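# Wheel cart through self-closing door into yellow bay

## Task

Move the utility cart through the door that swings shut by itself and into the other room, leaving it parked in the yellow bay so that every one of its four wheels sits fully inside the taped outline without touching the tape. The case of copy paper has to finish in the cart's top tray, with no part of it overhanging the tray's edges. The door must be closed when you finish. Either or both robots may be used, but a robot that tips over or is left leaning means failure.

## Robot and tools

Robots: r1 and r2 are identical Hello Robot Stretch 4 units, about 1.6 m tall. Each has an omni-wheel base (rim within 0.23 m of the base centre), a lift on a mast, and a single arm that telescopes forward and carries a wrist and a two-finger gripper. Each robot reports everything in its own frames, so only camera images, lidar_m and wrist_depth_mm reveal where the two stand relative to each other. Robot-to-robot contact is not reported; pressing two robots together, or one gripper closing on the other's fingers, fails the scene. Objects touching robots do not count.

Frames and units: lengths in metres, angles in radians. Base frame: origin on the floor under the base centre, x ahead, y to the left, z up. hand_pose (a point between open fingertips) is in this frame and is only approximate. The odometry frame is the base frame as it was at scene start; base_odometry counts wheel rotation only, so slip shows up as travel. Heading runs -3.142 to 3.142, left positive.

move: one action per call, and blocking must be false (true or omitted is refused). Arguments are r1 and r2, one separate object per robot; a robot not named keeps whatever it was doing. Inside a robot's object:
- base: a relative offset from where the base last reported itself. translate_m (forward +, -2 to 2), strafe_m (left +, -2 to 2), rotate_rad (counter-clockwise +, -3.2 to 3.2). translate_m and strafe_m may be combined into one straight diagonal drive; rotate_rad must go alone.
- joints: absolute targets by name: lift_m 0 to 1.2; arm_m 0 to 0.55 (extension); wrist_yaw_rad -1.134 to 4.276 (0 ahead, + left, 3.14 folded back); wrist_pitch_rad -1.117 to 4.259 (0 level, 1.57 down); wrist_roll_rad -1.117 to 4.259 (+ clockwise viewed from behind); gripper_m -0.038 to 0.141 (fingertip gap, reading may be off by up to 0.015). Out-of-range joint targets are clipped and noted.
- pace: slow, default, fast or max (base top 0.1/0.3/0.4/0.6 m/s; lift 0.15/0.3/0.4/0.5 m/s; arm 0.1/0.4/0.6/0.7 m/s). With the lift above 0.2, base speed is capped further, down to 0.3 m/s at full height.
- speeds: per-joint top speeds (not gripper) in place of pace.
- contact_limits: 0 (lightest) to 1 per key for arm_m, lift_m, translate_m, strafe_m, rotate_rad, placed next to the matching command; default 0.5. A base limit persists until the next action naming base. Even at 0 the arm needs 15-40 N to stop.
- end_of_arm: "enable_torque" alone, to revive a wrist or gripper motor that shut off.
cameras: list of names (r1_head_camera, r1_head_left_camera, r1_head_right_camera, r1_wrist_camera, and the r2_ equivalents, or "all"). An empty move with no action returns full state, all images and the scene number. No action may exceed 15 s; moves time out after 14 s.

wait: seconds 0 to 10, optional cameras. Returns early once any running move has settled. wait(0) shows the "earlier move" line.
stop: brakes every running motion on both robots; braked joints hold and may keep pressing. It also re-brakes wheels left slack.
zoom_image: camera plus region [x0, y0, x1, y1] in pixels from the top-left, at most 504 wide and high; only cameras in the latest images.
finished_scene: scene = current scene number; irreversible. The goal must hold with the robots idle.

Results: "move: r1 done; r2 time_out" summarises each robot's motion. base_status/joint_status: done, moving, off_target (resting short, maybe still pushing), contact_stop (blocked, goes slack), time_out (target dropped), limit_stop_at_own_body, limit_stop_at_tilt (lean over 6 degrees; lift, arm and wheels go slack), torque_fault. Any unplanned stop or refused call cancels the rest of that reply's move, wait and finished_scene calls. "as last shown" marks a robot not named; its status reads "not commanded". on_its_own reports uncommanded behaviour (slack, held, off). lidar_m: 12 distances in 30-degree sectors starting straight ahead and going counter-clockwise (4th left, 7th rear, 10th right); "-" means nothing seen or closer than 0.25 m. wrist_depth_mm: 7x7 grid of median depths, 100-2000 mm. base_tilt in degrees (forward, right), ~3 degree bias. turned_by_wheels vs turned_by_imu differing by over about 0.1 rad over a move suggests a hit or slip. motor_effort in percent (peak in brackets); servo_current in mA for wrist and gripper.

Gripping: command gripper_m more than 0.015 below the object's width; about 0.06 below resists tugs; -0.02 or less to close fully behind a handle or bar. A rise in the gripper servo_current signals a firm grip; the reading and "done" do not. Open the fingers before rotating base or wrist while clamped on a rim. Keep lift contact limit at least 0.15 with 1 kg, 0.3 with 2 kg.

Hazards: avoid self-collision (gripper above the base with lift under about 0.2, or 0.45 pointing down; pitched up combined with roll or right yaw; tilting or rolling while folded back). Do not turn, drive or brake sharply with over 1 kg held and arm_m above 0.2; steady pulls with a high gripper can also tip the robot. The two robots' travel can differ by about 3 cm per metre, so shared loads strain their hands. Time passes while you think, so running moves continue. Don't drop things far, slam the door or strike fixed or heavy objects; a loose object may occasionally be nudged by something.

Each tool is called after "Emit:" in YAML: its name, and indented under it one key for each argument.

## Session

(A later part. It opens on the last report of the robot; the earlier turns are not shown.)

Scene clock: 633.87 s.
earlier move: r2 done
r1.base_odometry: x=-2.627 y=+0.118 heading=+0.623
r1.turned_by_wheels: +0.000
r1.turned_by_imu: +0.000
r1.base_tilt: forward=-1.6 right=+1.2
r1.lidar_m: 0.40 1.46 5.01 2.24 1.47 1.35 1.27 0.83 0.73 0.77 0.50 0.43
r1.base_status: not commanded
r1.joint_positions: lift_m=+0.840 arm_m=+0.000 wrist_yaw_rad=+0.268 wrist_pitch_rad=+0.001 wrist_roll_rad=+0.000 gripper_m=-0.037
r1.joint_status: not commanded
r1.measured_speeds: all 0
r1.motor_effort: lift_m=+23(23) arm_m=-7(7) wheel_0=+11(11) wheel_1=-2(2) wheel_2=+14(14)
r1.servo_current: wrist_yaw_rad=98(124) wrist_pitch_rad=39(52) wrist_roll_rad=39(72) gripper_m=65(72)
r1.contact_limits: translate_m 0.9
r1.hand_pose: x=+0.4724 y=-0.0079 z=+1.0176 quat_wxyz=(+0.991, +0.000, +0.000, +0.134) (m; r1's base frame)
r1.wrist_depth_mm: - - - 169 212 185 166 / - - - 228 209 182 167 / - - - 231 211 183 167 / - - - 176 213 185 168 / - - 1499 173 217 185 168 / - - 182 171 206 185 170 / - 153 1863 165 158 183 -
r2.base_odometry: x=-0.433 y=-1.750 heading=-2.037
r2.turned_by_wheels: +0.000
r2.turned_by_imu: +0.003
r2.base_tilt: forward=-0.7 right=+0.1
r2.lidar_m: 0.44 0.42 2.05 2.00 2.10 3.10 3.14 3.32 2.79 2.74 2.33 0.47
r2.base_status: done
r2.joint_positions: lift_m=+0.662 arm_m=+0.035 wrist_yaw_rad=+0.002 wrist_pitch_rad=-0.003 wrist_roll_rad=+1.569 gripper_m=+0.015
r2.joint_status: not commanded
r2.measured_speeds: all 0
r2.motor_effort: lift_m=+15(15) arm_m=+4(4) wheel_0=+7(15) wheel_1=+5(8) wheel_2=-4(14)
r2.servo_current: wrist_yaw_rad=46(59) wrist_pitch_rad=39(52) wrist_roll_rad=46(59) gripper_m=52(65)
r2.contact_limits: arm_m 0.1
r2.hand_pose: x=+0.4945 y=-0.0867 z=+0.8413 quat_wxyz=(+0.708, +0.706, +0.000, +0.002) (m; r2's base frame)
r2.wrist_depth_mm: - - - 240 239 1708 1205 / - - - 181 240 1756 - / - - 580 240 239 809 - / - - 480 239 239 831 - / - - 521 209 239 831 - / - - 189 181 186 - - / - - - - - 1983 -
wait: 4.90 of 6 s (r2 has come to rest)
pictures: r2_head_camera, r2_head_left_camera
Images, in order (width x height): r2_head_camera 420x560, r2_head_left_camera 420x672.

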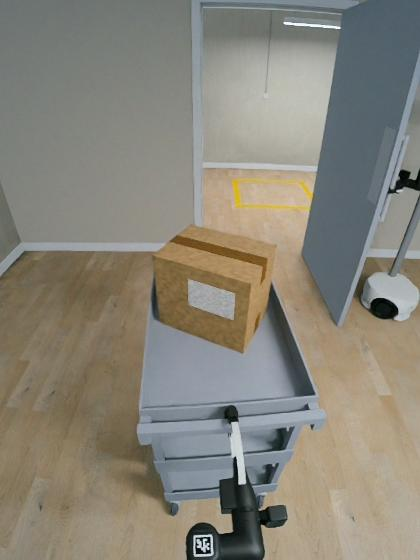

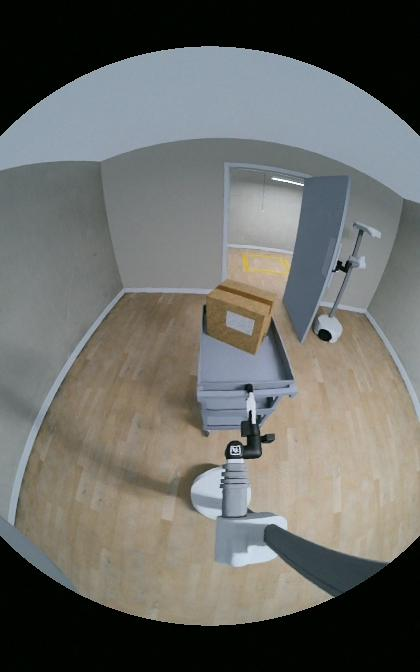

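Emit:
move:
  blocking: false
  r2: {"base":{"strafe_m":0.2},"pace":"slow"}

Emit:
wait:
  seconds: 3.5

Emit:
move:
  blocking: false
  r2: {"base":{"rotate_rad":-0.22},"pace":"slow"}

Emit:
wait:
  seconds: 3
  cameras: ["r2_head_camera"]

Scene clock: 647.83 s.
move: r2 moving
r1: as last shown
r1.lidar_m: 0.36 1.45 5.02 2.24 1.47 1.35 1.28 0.84 0.75 0.78 0.50 0.43
r1.motor_effort: lift_m=+23(23) arm_m=-7(7) wheel_0=+10(11) wheel_1=-1(2) wheel_2=+14(14)
r1.servo_current: wrist_yaw_rad=104(130) wrist_pitch_rad=52(52) wrist_roll_rad=52(65) gripper_m=59(72)
r1.contact_limits: translate_m 0.9
r1.wrist_depth_mm: - - - 168 212 185 167 / - - - 228 210 182 167 / - - - 230 211 183 167 / - - - 176 211 184 169 / - - 1464 173 218 185 168 / - - 182 172 206 186 170 / - 154 1808 165 159 183 -
r2.base_odometry: x=-0.420 y=-1.757 heading=-2.037
r2.turned_by_wheels: +0.000
r2.turned_by_imu: +0.000
r2.base_tilt: forward=-0.7 right=+0.1
r2.lidar_m: 0.43 0.47 2.03 1.96 2.11 3.06 3.15 3.33 2.82 2.76 2.32 0.45
r2.base_status: strafe_m moving
r2.joint_positions: lift_m=+0.662 arm_m=+0.035 wrist_yaw_rad=+0.001 wrist_pitch_rad=-0.003 wrist_roll_rad=+1.569 gripper_m=+0.015
r2.joint_status: not commanded
r2.measured_speeds: translate_m=+0.001 strafe_m=+0.055 rotate_rad=-0.005 lift_m=+0.000 arm_m=+0.000 wrist_yaw_rad=-0.027 wrist_pitch_rad=+0.000 wrist_roll_rad=+0.000
r2.motor_effort: lift_m=+15(15) arm_m=+4(4) wheel_0=-9(9) wheel_1=+7(8) wheel_2=+0(2)
r2.servo_current: wrist_yaw_rad=52(59) wrist_pitch_rad=39(46) wrist_roll_rad=46(65) gripper_m=59(65)
r2.contact_limits: arm_m 0.1
r2.hand_pose: x=+0.4944 y=-0.0871 z=+0.8413 quat_wxyz=(+0.708, +0.706, -0.001, +0.001) (m; r2's base frame)
r2.wrist_depth_mm: - - - 243 242 1808 1205 / - - - 183 241 1756 - / - - 591 243 241 788 - / - - 484 241 239 831 - / - - 521 200 241 831 - / - - 191 182 186 - - / - - - - - 1921 -
pictures: none

Scene clock: 650.47 s.
earlier move: r2 done
r1.base_odometry: x=-2.627 y=+0.118 heading=+0.623
r1.turned_by_wheels: +0.000
r1.turned_by_imu: +0.000
r1.base_tilt: forward=-1.6 right=+1.3
r1.lidar_m: 0.38 1.50 5.02 2.22 1.47 1.34 1.26 0.84 0.74 0.75 0.49 0.42
r1.base_status: not commanded
r1.joint_positions: lift_m=+0.840 arm_m=+0.000 wrist_yaw_rad=+0.268 wrist_pitch_rad=+0.001 wrist_roll_rad=+0.000 gripper_m=-0.037
r1.joint_status: not commanded
r1.measured_speeds: all 0
r1.motor_effort: lift_m=+23(23) arm_m=-7(7) wheel_0=+10(11) wheel_1=-2(2) wheel_2=+14(14)
r1.servo_current: wrist_yaw_rad=98(130) wrist_pitch_rad=46(52) wrist_roll_rad=39(65) gripper_m=59(72)
r1.contact_limits: translate_m 0.9
r1.hand_pose: x=+0.4724 y=-0.0079 z=+1.0176 quat_wxyz=(+0.991, +0.000, +0.000, +0.134) (m; r1's base frame)
r1.wrist_depth_mm: - - - 169 211 185 166 / - - - 229 210 182 167 / - - - 230 211 184 167 / - - - 176 212 184 168 / - - - 173 217 185 169 / - - 182 172 205 186 169 / - 159 - 165 158 182 -
r2.base_odometry: x=-0.254 y=-1.840 heading=-2.037
r2.turned_by_wheels: +0.000
r2.turned_by_imu: +0.000
r2.base_tilt: forward=-0.6 right=+0.1
r2.lidar_m: 0.43 2.41 1.85 1.81 1.90 2.79 3.14 3.28 3.03 2.94 2.29 0.46
r2.base_status: done
r2.joint_positions: lift_m=+0.662 arm_m=+0.035 wrist_yaw_rad=-0.004 wrist_pitch_rad=-0.003 wrist_roll_rad=+1.569 gripper_m=+0.015
r2.joint_status: not commanded
r2.measured_speeds: all 0
r2.motor_effort: lift_m=+15(15) arm_m=+4(4) wheel_0=-7(16) wheel_1=+3(9) wheel_2=+0(2)
r2.servo_current: wrist_yaw_rad=52(59) wrist_pitch_rad=39(52) wrist_roll_rad=39(65) gripper_m=59(65)
r2.contact_limits: arm_m 0.1
r2.hand_pose: x=+0.4939 y=-0.0886 z=+0.8413 quat_wxyz=(+0.708, +0.706, -0.003, +0.000) (m; r2's base frame)
r2.wrist_depth_mm: - - - 199 202 715 - / - - 500 208 209 768 - / - 480 442 216 218 798 - / - - 525 223 227 - - / - - 597 211 237 - - / - - 189 182 185 1808 - / - - - - 253 1808 480
wait: 2.63 of 3.5 s (r2 has come to rest)
pictures: none

Scene clock: 650.97 s.
move: r2 moving
r1: as last shown
r1.base_tilt: forward=-1.5 right=+1.2
r1.lidar_m: 0.39 1.51 5.01 2.21 1.48 1.34 1.28 0.83 0.75 0.78 0.49 0.42
r1.motor_effort: lift_m=+23(23) arm_m=-7(7) wheel_0=+10(11) wheel_1=-1(2) wheel_2=+14(14)
r1.servo_current: wrist_yaw_rad=91(111) wrist_pitch_rad=39(46) wrist_roll_rad=39(59) gripper_m=65(65)
r1.contact_limits: translate_m 0.9
r1.wrist_depth_mm: - - - 168 212 185 165 / - - - 229 209 182 166 / - - - 230 211 183 167 / - - - 176 212 185 168 / - - - 173 217 185 168 / - - 182 171 205 186 169 / - 159 1661 165 158 183 -
r2.base_odometry: x=-0.254 y=-1.840 heading=-2.160
r2.turned_by_wheels: -0.123
r2.turned_by_imu: -0.119
r2.base_tilt: forward=-0.7 right=+0.0
r2.lidar_m: 0.44 0.50 1.92 1.80 1.85 2.41 3.14 3.19 3.11 2.92 3.04 0.47
r2.base_status: rotate_rad moving
r2.joint_positions: lift_m=+0.662 arm_m=+0.035 wrist_yaw_rad=+0.005 wrist_pitch_rad=-0.003 wrist_roll_rad=+1.569 gripper_m=+0.015
r2.joint_status: not commanded
r2.measured_speeds: translate_m=+0.001 strafe_m=+0.001 rotate_rad=-0.463 lift_m=+0.000 arm_m=+0.000 wrist_yaw_rad=+0.000 wrist_pitch_rad=+0.000 wrist_roll_rad=+0.000
r2.motor_effort: lift_m=+15(15) arm_m=+4(4) wheel_0=+7(12) wheel_1=+6(8) wheel_2=+12(14)
r2.servo_current: wrist_yaw_rad=46(52) wrist_pitch_rad=46(46) wrist_roll_rad=33(59) gripper_m=59(65)
r2.contact_limits: arm_m 0.1
r2.hand_pose: x=+0.4947 y=-0.0859 z=+0.8413 quat_wxyz=(+0.708, +0.706, +0.001, +0.003) (m; r2's base frame)
r2.wrist_depth_mm: - - - 214 216 1808 549 / - - 585 220 220 788 - / - - 480 225 227 820 - / - - 488 230 232 831 - / - - 554 216 237 - - / - - 188 183 185 - - / - - - - 248 1808 500
pictures: none

Scene clock: 651.70 s.
earlier move: r2 done
r1.base_odometry: x=-2.627 y=+0.118 heading=+0.623
r1.turned_by_wheels: +0.000
r1.turned_by_imu: +0.000
r1.base_tilt: forward=-1.6 right=+1.2
r1.lidar_m: 0.38 1.46 5.01 2.25 1.46 1.34 1.26 0.82 0.74 0.75 0.51 0.43
r1.base_status: not commanded
r1.joint_positions: lift_m=+0.840 arm_m=+0.000 wrist_yaw_rad=+0.268 wrist_pitch_rad=+0.001 wrist_roll_rad=+0.000 gripper_m=-0.037
r1.joint_status: not commanded
r1.measured_speeds: all 0
r1.on_its_own: wrist_yaw_rad is at rest, and its servo_current (117 mA) is outside its rest range (0 to 104 mA)
r1.motor_effort: lift_m=+23(23) arm_m=-7(7) wheel_0=+10(11) wheel_1=-2(2) wheel_2=+14(14)
r1.servo_current: wrist_yaw_rad=117(124) wrist_pitch_rad=33(46) wrist_roll_rad=59(59) gripper_m=65(65)
r1.contact_limits: translate_m 0.9
r1.hand_pose: x=+0.4724 y=-0.0079 z=+1.0176 quat_wxyz=(+0.991, +0.000, +0.000, +0.134) (m; r1's base frame)
r1.wrist_depth_mm: - - - 168 211 185 166 / - - - 228 210 182 166 / - - - 230 211 183 168 / - - - 176 212 184 168 / - - 1921 173 216 185 169 / - - 182 172 205 186 169 / - 159 - 165 158 183 -
r2.base_odometry: x=-0.254 y=-1.840 heading=-2.255
r2.turned_by_wheels: -0.095
r2.turned_by_imu: -0.092
r2.base_tilt: forward=-0.7 right=+0.1
r2.lidar_m: 0.41 0.45 1.99 1.79 1.82 2.28 3.12 3.14 3.25 2.92 2.98 0.47
r2.base_status: done
r2.joint_positions: lift_m=+0.662 arm_m=+0.035 wrist_yaw_rad=+0.005 wrist_pitch_rad=-0.003 wrist_roll_rad=+1.569 gripper_m=+0.015
r2.joint_status: not commanded
r2.measured_speeds: all 0
r2.motor_effort: lift_m=+15(15) arm_m=+4(4) wheel_0=+7(12) wheel_1=+5(8) wheel_2=+7(14)
r2.servo_current: wrist_yaw_rad=46(65) wrist_pitch_rad=39(46) wrist_roll_rad=52(59) gripper_m=59(65)
r2.contact_limits: arm_m 0.1
r2.hand_pose: x=+0.4947 y=-0.0860 z=+0.8413 quat_wxyz=(+0.708, +0.706, +0.001, +0.003) (m; r2's base frame)
r2.wrist_depth_mm: - - 1537 245 245 1397 1182 / - - - 245 244 1808 535 / - - 647 244 243 788 - / - - 480 242 242 831 - / - - 504 202 240 831 - / - - 189 182 187 820 - / - - 609 - 238 1983 -
wait: 0.73 of 3 s (r2 has come to rest)
pictures: r2_head_camera
Images, in order (width x height): r2_head_camera 420x560.

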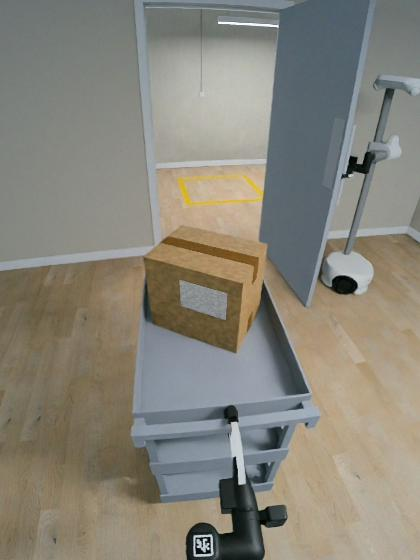

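Emit:
move:
  blocking: false
  r2: {"base":{"translate_m":0.35,"strafe_m":0.05},"pace":"slow"}

Emit:
wait:
  seconds: 6
  cameras: ["r2_head_camera"]

Scene clock: 657.13 s.
move: r2 moving
r1.base_odometry: x=-2.627 y=+0.118 heading=+0.623
r1.turned_by_wheels: +0.000
r1.turned_by_imu: +0.000
r1.base_tilt: forward=-1.6 right=+1.2
r1.lidar_m: 0.39 1.47 5.02 2.24 1.46 1.33 1.24 0.83 0.74 0.76 0.49 0.44
r1.base_status: not commanded
r1.joint_positions: lift_m=+0.840 arm_m=+0.000 wrist_yaw_rad=+0.268 wrist_pitch_rad=+0.001 wrist_roll_rad=+0.000 gripper_m=-0.037
r1.joint_status: not commanded
r1.measured_speeds: all 0
r1.motor_effort: lift_m=+23(23) arm_m=-7(7) wheel_0=+11(11) wheel_1=-1(2) wheel_2=+14(14)
r1.servo_current: wrist_yaw_rad=104(117) wrist_pitch_rad=46(52) wrist_roll_rad=52(59) gripper_m=59(65)
r1.contact_limits: translate_m 0.9
r1.hand_pose: x=+0.4724 y=-0.0079 z=+1.0176 quat_wxyz=(+0.991, +0.000, +0.000, +0.134) (m; r1's base frame)
r1.wrist_depth_mm: - - - 169 212 184 166 / - - - 228 209 182 167 / - - - 229 211 182 167 / - - - 175 211 185 168 / - - 1863 173 217 185 169 / - - 182 171 206 186 169 / - 158 - 165 158 183 -
r2.base_odometry: x=-0.261 y=-1.850 heading=-2.255
r2.turned_by_wheels: +0.000
r2.turned_by_imu: +0.001
r2.base_tilt: forward=-0.7 right=+0.1
r2.lidar_m: 0.41 0.43 1.99 1.81 1.84 2.27 3.14 3.15 3.22 2.94 2.98 0.48
r2.base_status: translate_m moving; strafe_m moving
r2.joint_positions: lift_m=+0.662 arm_m=+0.035 wrist_yaw_rad=+0.003 wrist_pitch_rad=-0.003 wrist_roll_rad=+1.569 gripper_m=+0.015
r2.joint_status: not commanded
r2.measured_speeds: translate_m=+0.049 strafe_m=+0.007 rotate_rad=+0.001 lift_m=+0.000 arm_m=+0.000 wrist_yaw_rad=-0.006 wrist_pitch_rad=+0.000 wrist_roll_rad=+0.000
r2.motor_effort: lift_m=+15(15) arm_m=+4(4) wheel_0=+8(10) wheel_1=+9(9) wheel_2=-12(12)
r2.servo_current: wrist_yaw_rad=33(59) wrist_pitch_rad=39(46) wrist_roll_rad=52(59) gripper_m=52(65)
r2.contact_limits: arm_m 0.1
r2.hand_pose: x=+0.4945 y=-0.0865 z=+0.8413 quat_wxyz=(+0.708, +0.706, +0.000, +0.002) (m; r2's base frame)
r2.wrist_depth_mm: - - 1537 188 248 1430 1138 / - - - 187 246 1756 554 / - - - 244 244 788 - / - - 484 241 243 820 - / - - 500 203 241 820 - / - - 187 181 187 831 - / - - 603 - - 1983 -
pictures: none

Scene clock: 661.43 s.
earlier move: r2 done
r1.base_odometry: x=-2.627 y=+0.118 heading=+0.623
r1.turned_by_wheels: +0.000
r1.turned_by_imu: +0.000
r1.base_tilt: forward=-1.6 right=+1.2
r1.lidar_m: 0.39 1.54 5.02 2.24 1.47 1.34 1.26 0.85 0.76 0.77 0.50 0.43
r1.base_status: not commanded
r1.joint_positions: lift_m=+0.840 arm_m=+0.000 wrist_yaw_rad=+0.268 wrist_pitch_rad=+0.001 wrist_roll_rad=+0.000 gripper_m=-0.037
r1.joint_status: not commanded
r1.measured_speeds: all 0
r1.motor_effort: lift_m=+23(23) arm_m=-7(7) wheel_0=+10(11) wheel_1=-1(2) wheel_2=+14(14)
r1.servo_current: wrist_yaw_rad=85(137) wrist_pitch_rad=39(52) wrist_roll_rad=39(65) gripper_m=65(65)
r1.contact_limits: translate_m 0.9
r1.hand_pose: x=+0.4724 y=-0.0079 z=+1.0176 quat_wxyz=(+0.991, +0.000, +0.000, +0.134) (m; r1's base frame)
r1.wrist_depth_mm: - - - 169 212 183 166 / - - - 228 209 181 167 / - - - 230 210 183 167 / - - - 176 213 185 168 / - - - 173 217 185 168 / - - 182 171 206 186 169 / - 159 1808 165 158 183 -
r2.base_odometry: x=-0.437 y=-2.143 heading=-2.255
r2.turned_by_wheels: +0.000
r2.turned_by_imu: +0.001
r2.base_tilt: forward=-0.7 right=+0.1
r2.lidar_m: 0.40 0.40 1.96 1.80 1.83 2.26 3.48 3.50 3.26 2.96 2.96 0.51
r2.base_status: done
r2.joint_positions: lift_m=+0.662 arm_m=+0.035 wrist_yaw_rad=-0.001 wrist_pitch_rad=-0.003 wrist_roll_rad=+1.569 gripper_m=+0.015
r2.joint_status: not commanded
r2.measured_speeds: all 0
r2.motor_effort: lift_m=+15(15) arm_m=+4(4) wheel_0=+4(12) wheel_1=+4(9) wheel_2=-7(15)
r2.servo_current: wrist_yaw_rad=46(65) wrist_pitch_rad=46(52) wrist_roll_rad=46(59) gripper_m=59(65)
r2.contact_limits: arm_m 0.1
r2.hand_pose: x=+0.4942 y=-0.0876 z=+0.8413 quat_wxyz=(+0.708, +0.706, -0.001, +0.001) (m; r2's base frame)
r2.wrist_depth_mm: - - - 252 283 282 281 / - - - 264 271 1661 1281 / - - - 257 260 1808 - / - - 603 249 253 788 - / - - 477 210 244 820 - / - - 190 181 185 798 - / - - 530 - - - -
wait: 4.30 of 6 s (r2 has come to rest)
pictures: r2_head_camera
Images, in order (width x height): r2_head_camera 420x560.

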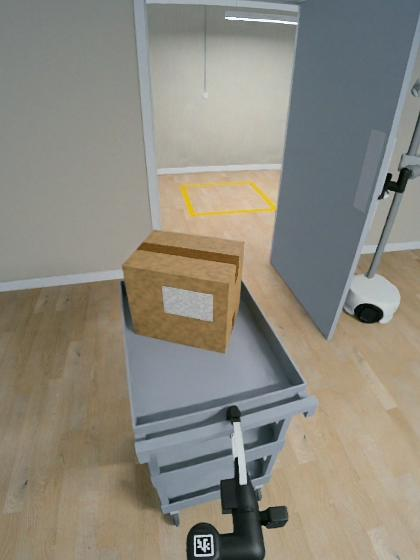

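Emit:
move:
  blocking: false
  r2: {"base":{"translate_m":-0.75,"strafe_m":0.05}}

Emit:
wait:
  seconds: 5
  cameras: ["r2_head_camera"]

Scene clock: 675.30 s.
move: r2 moving
r1: as last shown
r1.lidar_m: 0.38 1.54 5.03 2.23 1.47 1.34 1.23 0.83 0.76 0.75 0.49 0.44
r1.motor_effort: lift_m=+23(23) arm_m=-7(7) wheel_0=+11(11) wheel_1=-1(2) wheel_2=+14(14)
r1.servo_current: wrist_yaw_rad=104(124) wrist_pitch_rad=39(46) wrist_roll_rad=46(52) gripper_m=65(65)
r1.contact_limits: translate_m 0.9
r1.wrist_depth_mm: - - - 168 213 184 166 / - - - 229 209 182 167 / - - - 229 210 183 167 / - - - 176 212 185 168 / - - - 173 217 185 168 / - - 182 172 205 186 169 / - 159 1863 165 158 182 -
r2.base_odometry: x=-0.415 y=-2.120 heading=-2.256
r2.turned_by_wheels: +0.000
r2.turned_by_imu: +0.000
r2.base_tilt: forward=-0.7 right=+0.1
r2.lidar_m: 0.39 0.42 1.98 1.79 1.80 2.26 3.47 3.48 3.23 2.93 2.98 0.49
r2.base_status: translate_m moving; strafe_m moving
r2.joint_positions: lift_m=+0.662 arm_m=+0.035 wrist_yaw_rad=+0.000 wrist_pitch_rad=-0.003 wrist_roll_rad=+1.569 gripper_m=+0.015
r2.joint_status: not commanded
r2.measured_speeds: translate_m=-0.123 strafe_m=+0.008 rotate_rad=-0.001 lift_m=+0.000 arm_m=+0.000 wrist_yaw_rad=+0.000 wrist_pitch_rad=+0.000 wrist_roll_rad=+0.000
r2.motor_effort: lift_m=+15(15) arm_m=+4(4) wheel_0=-8(16) wheel_1=-9(9) wheel_2=+14(16)
r2.servo_current: wrist_yaw_rad=39(46) wrist_pitch_rad=46(46) wrist_roll_rad=52(52) gripper_m=59(65)
r2.contact_limits: arm_m 0.1
r2.hand_pose: x=+0.4943 y=-0.0874 z=+0.8413 quat_wxyz=(+0.708, +0.706, -0.001, +0.001) (m; r2's base frame)
r2.wrist_depth_mm: - - - 256 283 285 282 / - - - 266 271 1661 1229 / - - - 258 260 1983 - / - - 603 250 254 798 - / - - 477 202 245 820 - / - - 190 184 185 798 - / - - 535 - - - -
pictures: none

Scene clock: 678.80 s.
earlier move: r2 done
r1.base_odometry: x=-2.627 y=+0.118 heading=+0.623
r1.turned_by_wheels: +0.000
r1.turned_by_imu: +0.000
r1.base_tilt: forward=-1.5 right=+1.2
r1.lidar_m: 0.37 1.76 5.02 2.23 1.47 1.35 1.26 0.81 0.73 0.75 0.49 0.44
r1.base_status: not commanded
r1.joint_positions: lift_m=+0.840 arm_m=+0.000 wrist_yaw_rad=+0.268 wrist_pitch_rad=+0.001 wrist_roll_rad=+0.000 gripper_m=-0.037
r1.joint_status: not commanded
r1.measured_speeds: all 0
r1.on_its_own: wrist_yaw_rad is at rest, and its servo_current (117 mA) is outside its rest range (0 to 104 mA)
r1.motor_effort: lift_m=+23(23) arm_m=-7(7) wheel_0=+11(11) wheel_1=-2(2) wheel_2=+14(14)
r1.servo_current: wrist_yaw_rad=117(124) wrist_pitch_rad=33(46) wrist_roll_rad=65(72) gripper_m=59(72)
r1.contact_limits: translate_m 0.9
r1.hand_pose: x=+0.4724 y=-0.0079 z=+1.0176 quat_wxyz=(+0.991, +0.000, +0.000, +0.134) (m; r1's base frame)
r1.wrist_depth_mm: - - - 169 212 185 166 / - - - 228 209 181 167 / - - - 230 211 184 167 / - - - 176 211 185 169 / - - - 173 217 185 169 / - - 181 171 205 186 169 / - 159 180 165 158 182 -
r2.base_odometry: x=+0.076 y=-1.593 heading=-2.255
r2.turned_by_wheels: +0.000
r2.turned_by_imu: +0.002
r2.base_tilt: forward=-0.8 right=+0.0
r2.lidar_m: 0.44 0.47 1.82 1.63 1.68 2.02 2.72 2.75 3.41 3.08 3.12 0.47
r2.base_status: done
r2.joint_positions: lift_m=+0.662 arm_m=+0.035 wrist_yaw_rad=+0.004 wrist_pitch_rad=-0.003 wrist_roll_rad=+1.569 gripper_m=+0.015
r2.joint_status: not commanded
r2.measured_speeds: all 0
r2.motor_effort: lift_m=+15(15) arm_m=-3(4) wheel_0=-2(17) wheel_1=-2(10) wheel_2=+2(20)
r2.servo_current: wrist_yaw_rad=46(65) wrist_pitch_rad=46(52) wrist_roll_rad=46(65) gripper_m=65(65)
r2.contact_limits: arm_m 0.1
r2.hand_pose: x=+0.4946 y=-0.0863 z=+0.8413 quat_wxyz=(+0.708, +0.706, +0.000, +0.002) (m; r2's base frame)
r2.wrist_depth_mm: - - - 177 236 1661 1205 / - - - 236 236 1808 - / - - 569 237 236 820 - / - - 477 239 237 831 - / - - 521 211 240 842 - / - - 189 182 187 - - / - - - - 242 1983 -
wait: 3.50 of 5 s (r2 has come to rest)
pictures: r2_head_camera
Images, in order (width x height): r2_head_camera 420x560.

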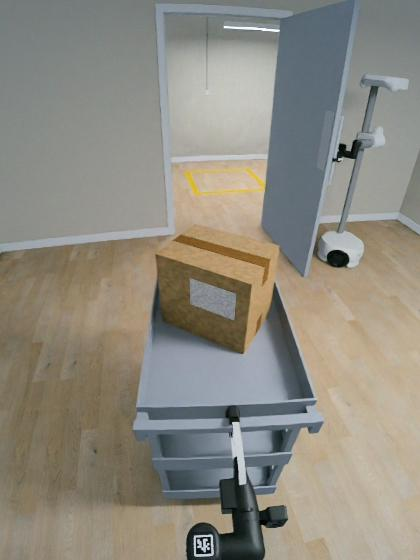

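Emit:
move:
  blocking: false
  r2: {"base":{"translate_m":0.4,"strafe_m":-0.02},"pace":"default"}

Emit:
wait:
  seconds: 4
  cameras: ["r2_head_camera"]

Scene clock: 683.63 s.
move: r2 moving
r1.base_odometry: x=-2.627 y=+0.118 heading=+0.623
r1.turned_by_wheels: +0.000
r1.turned_by_imu: +0.000
r1.base_tilt: forward=-1.5 right=+1.2
r1.lidar_m: 0.38 1.74 5.00 2.25 1.47 1.33 1.27 0.84 0.75 0.77 0.47 0.42
r1.base_status: not commanded
r1.joint_positions: lift_m=+0.840 arm_m=+0.000 wrist_yaw_rad=+0.268 wrist_pitch_rad=+0.001 wrist_roll_rad=+0.000 gripper_m=-0.037
r1.joint_status: not commanded
r1.measured_speeds: all 0
r1.motor_effort: lift_m=+23(23) arm_m=-7(7) wheel_0=+11(11) wheel_1=-1(2) wheel_2=+14(14)
r1.servo_current: wrist_yaw_rad=111(111) wrist_pitch_rad=39(52) wrist_roll_rad=52(65) gripper_m=59(65)
r1.contact_limits: translate_m 0.9
r1.hand_pose: x=+0.4724 y=-0.0079 z=+1.0176 quat_wxyz=(+0.991, +0.000, +0.000, +0.134) (m; r1's base frame)
r1.wrist_depth_mm: - - - 168 212 184 166 / - - - 228 210 182 167 / - - - 229 211 184 167 / - - - 176 213 184 168 / - - - 173 217 185 169 / - - 181 172 206 186 170 / - 159 180 164 158 183 -
r2.base_odometry: x=+0.055 y=-1.616 heading=-2.255
r2.turned_by_wheels: +0.000
r2.turned_by_imu: +0.001
r2.base_tilt: forward=-0.7 right=+0.1
r2.lidar_m: 0.45 0.45 1.80 1.63 1.70 2.05 2.76 2.78 3.39 3.07 3.15 0.46
r2.base_status: translate_m moving; strafe_m moving
r2.joint_positions: lift_m=+0.662 arm_m=+0.035 wrist_yaw_rad=+0.003 wrist_pitch_rad=-0.003 wrist_roll_rad=+1.569 gripper_m=+0.015
r2.joint_status: not commanded
r2.measured_speeds: translate_m=+0.120 strafe_m=-0.007 rotate_rad=-0.002 lift_m=+0.000 arm_m=+0.000 wrist_yaw_rad=+0.000 wrist_pitch_rad=+0.000 wrist_roll_rad=+0.000
r2.motor_effort: lift_m=+15(15) arm_m=-2(4) wheel_0=+11(11) wheel_1=+8(9) wheel_2=-13(15)
r2.servo_current: wrist_yaw_rad=46(59) wrist_pitch_rad=39(46) wrist_roll_rad=52(59) gripper_m=52(65)
r2.contact_limits: arm_m 0.1
r2.hand_pose: x=+0.4945 y=-0.0867 z=+0.8413 quat_wxyz=(+0.708, +0.706, +0.000, +0.002) (m; r2's base frame)
r2.wrist_depth_mm: - - - 177 235 1661 1182 / - - - 235 235 1808 - / - - 580 237 236 831 - / - - 477 237 237 820 - / - - 517 209 239 831 - / - - 189 181 187 - - / - - - - - 1983 -
pictures: none

Scene clock: 685.97 s.
earlier move: r2 done
r1.base_odometry: x=-2.627 y=+0.118 heading=+0.623
r1.turned_by_wheels: +0.000
r1.turned_by_imu: +0.000
r1.base_tilt: forward=-1.5 right=+1.2
r1.lidar_m: 0.39 1.58 5.03 2.23 1.46 1.34 1.26 0.83 0.74 0.76 0.49 0.43
r1.base_status: not commanded
r1.joint_positions: lift_m=+0.840 arm_m=+0.000 wrist_yaw_rad=+0.268 wrist_pitch_rad=+0.001 wrist_roll_rad=+0.000 gripper_m=-0.037
r1.joint_status: not commanded
r1.measured_speeds: all 0
r1.motor_effort: lift_m=+23(23) arm_m=-7(7) wheel_0=+11(12) wheel_1=-1(2) wheel_2=+14(14)
r1.servo_current: wrist_yaw_rad=104(117) wrist_pitch_rad=39(52) wrist_roll_rad=46(65) gripper_m=59(72)
r1.contact_limits: translate_m 0.9
r1.hand_pose: x=+0.4724 y=-0.0079 z=+1.0176 quat_wxyz=(+0.991, +0.000, +0.000, +0.134) (m; r1's base frame)
r1.wrist_depth_mm: - - - 168 212 183 165 / - - - 228 210 182 167 / - - - 230 211 183 168 / - - - 176 211 185 169 / - - - 173 217 185 169 / - - 182 171 206 186 170 / - 159 - 166 158 183 -
r2.base_odometry: x=-0.192 y=-1.890 heading=-2.255
r2.turned_by_wheels: +0.000
r2.turned_by_imu: +0.001
r2.base_tilt: forward=-0.7 right=+0.1
r2.lidar_m: 0.43 0.45 1.90 1.72 1.75 2.15 3.13 3.15 3.31 3.03 3.07 0.48
r2.base_status: done
r2.joint_positions: lift_m=+0.662 arm_m=+0.035 wrist_yaw_rad=+0.002 wrist_pitch_rad=-0.003 wrist_roll_rad=+1.569 gripper_m=+0.015
r2.joint_status: not commanded
r2.measured_speeds: all 0
r2.motor_effort: lift_m=+15(15) arm_m=+4(4) wheel_0=+4(17) wheel_1=+4(9) wheel_2=-5(16)
r2.servo_current: wrist_yaw_rad=39(65) wrist_pitch_rad=39(46) wrist_roll_rad=52(59) gripper_m=59(65)
r2.contact_limits: arm_m 0.1
r2.hand_pose: x=+0.4945 y=-0.0868 z=+0.8413 quat_wxyz=(+0.708, +0.706, +0.000, +0.002) (m; r2's base frame)
r2.wrist_depth_mm: - - 190 190 248 1464 1182 / - - - 246 246 1756 559 / - - - 245 244 831 - / - - 480 242 242 831 - / - - 500 210 240 831 - / - - 190 181 186 809 - / - - 597 - - 1983 -
wait: 2.33 of 4 s (r2 has come to rest)
pictures: r2_head_camera
Images, in order (width x height): r2_head_camera 420x560.

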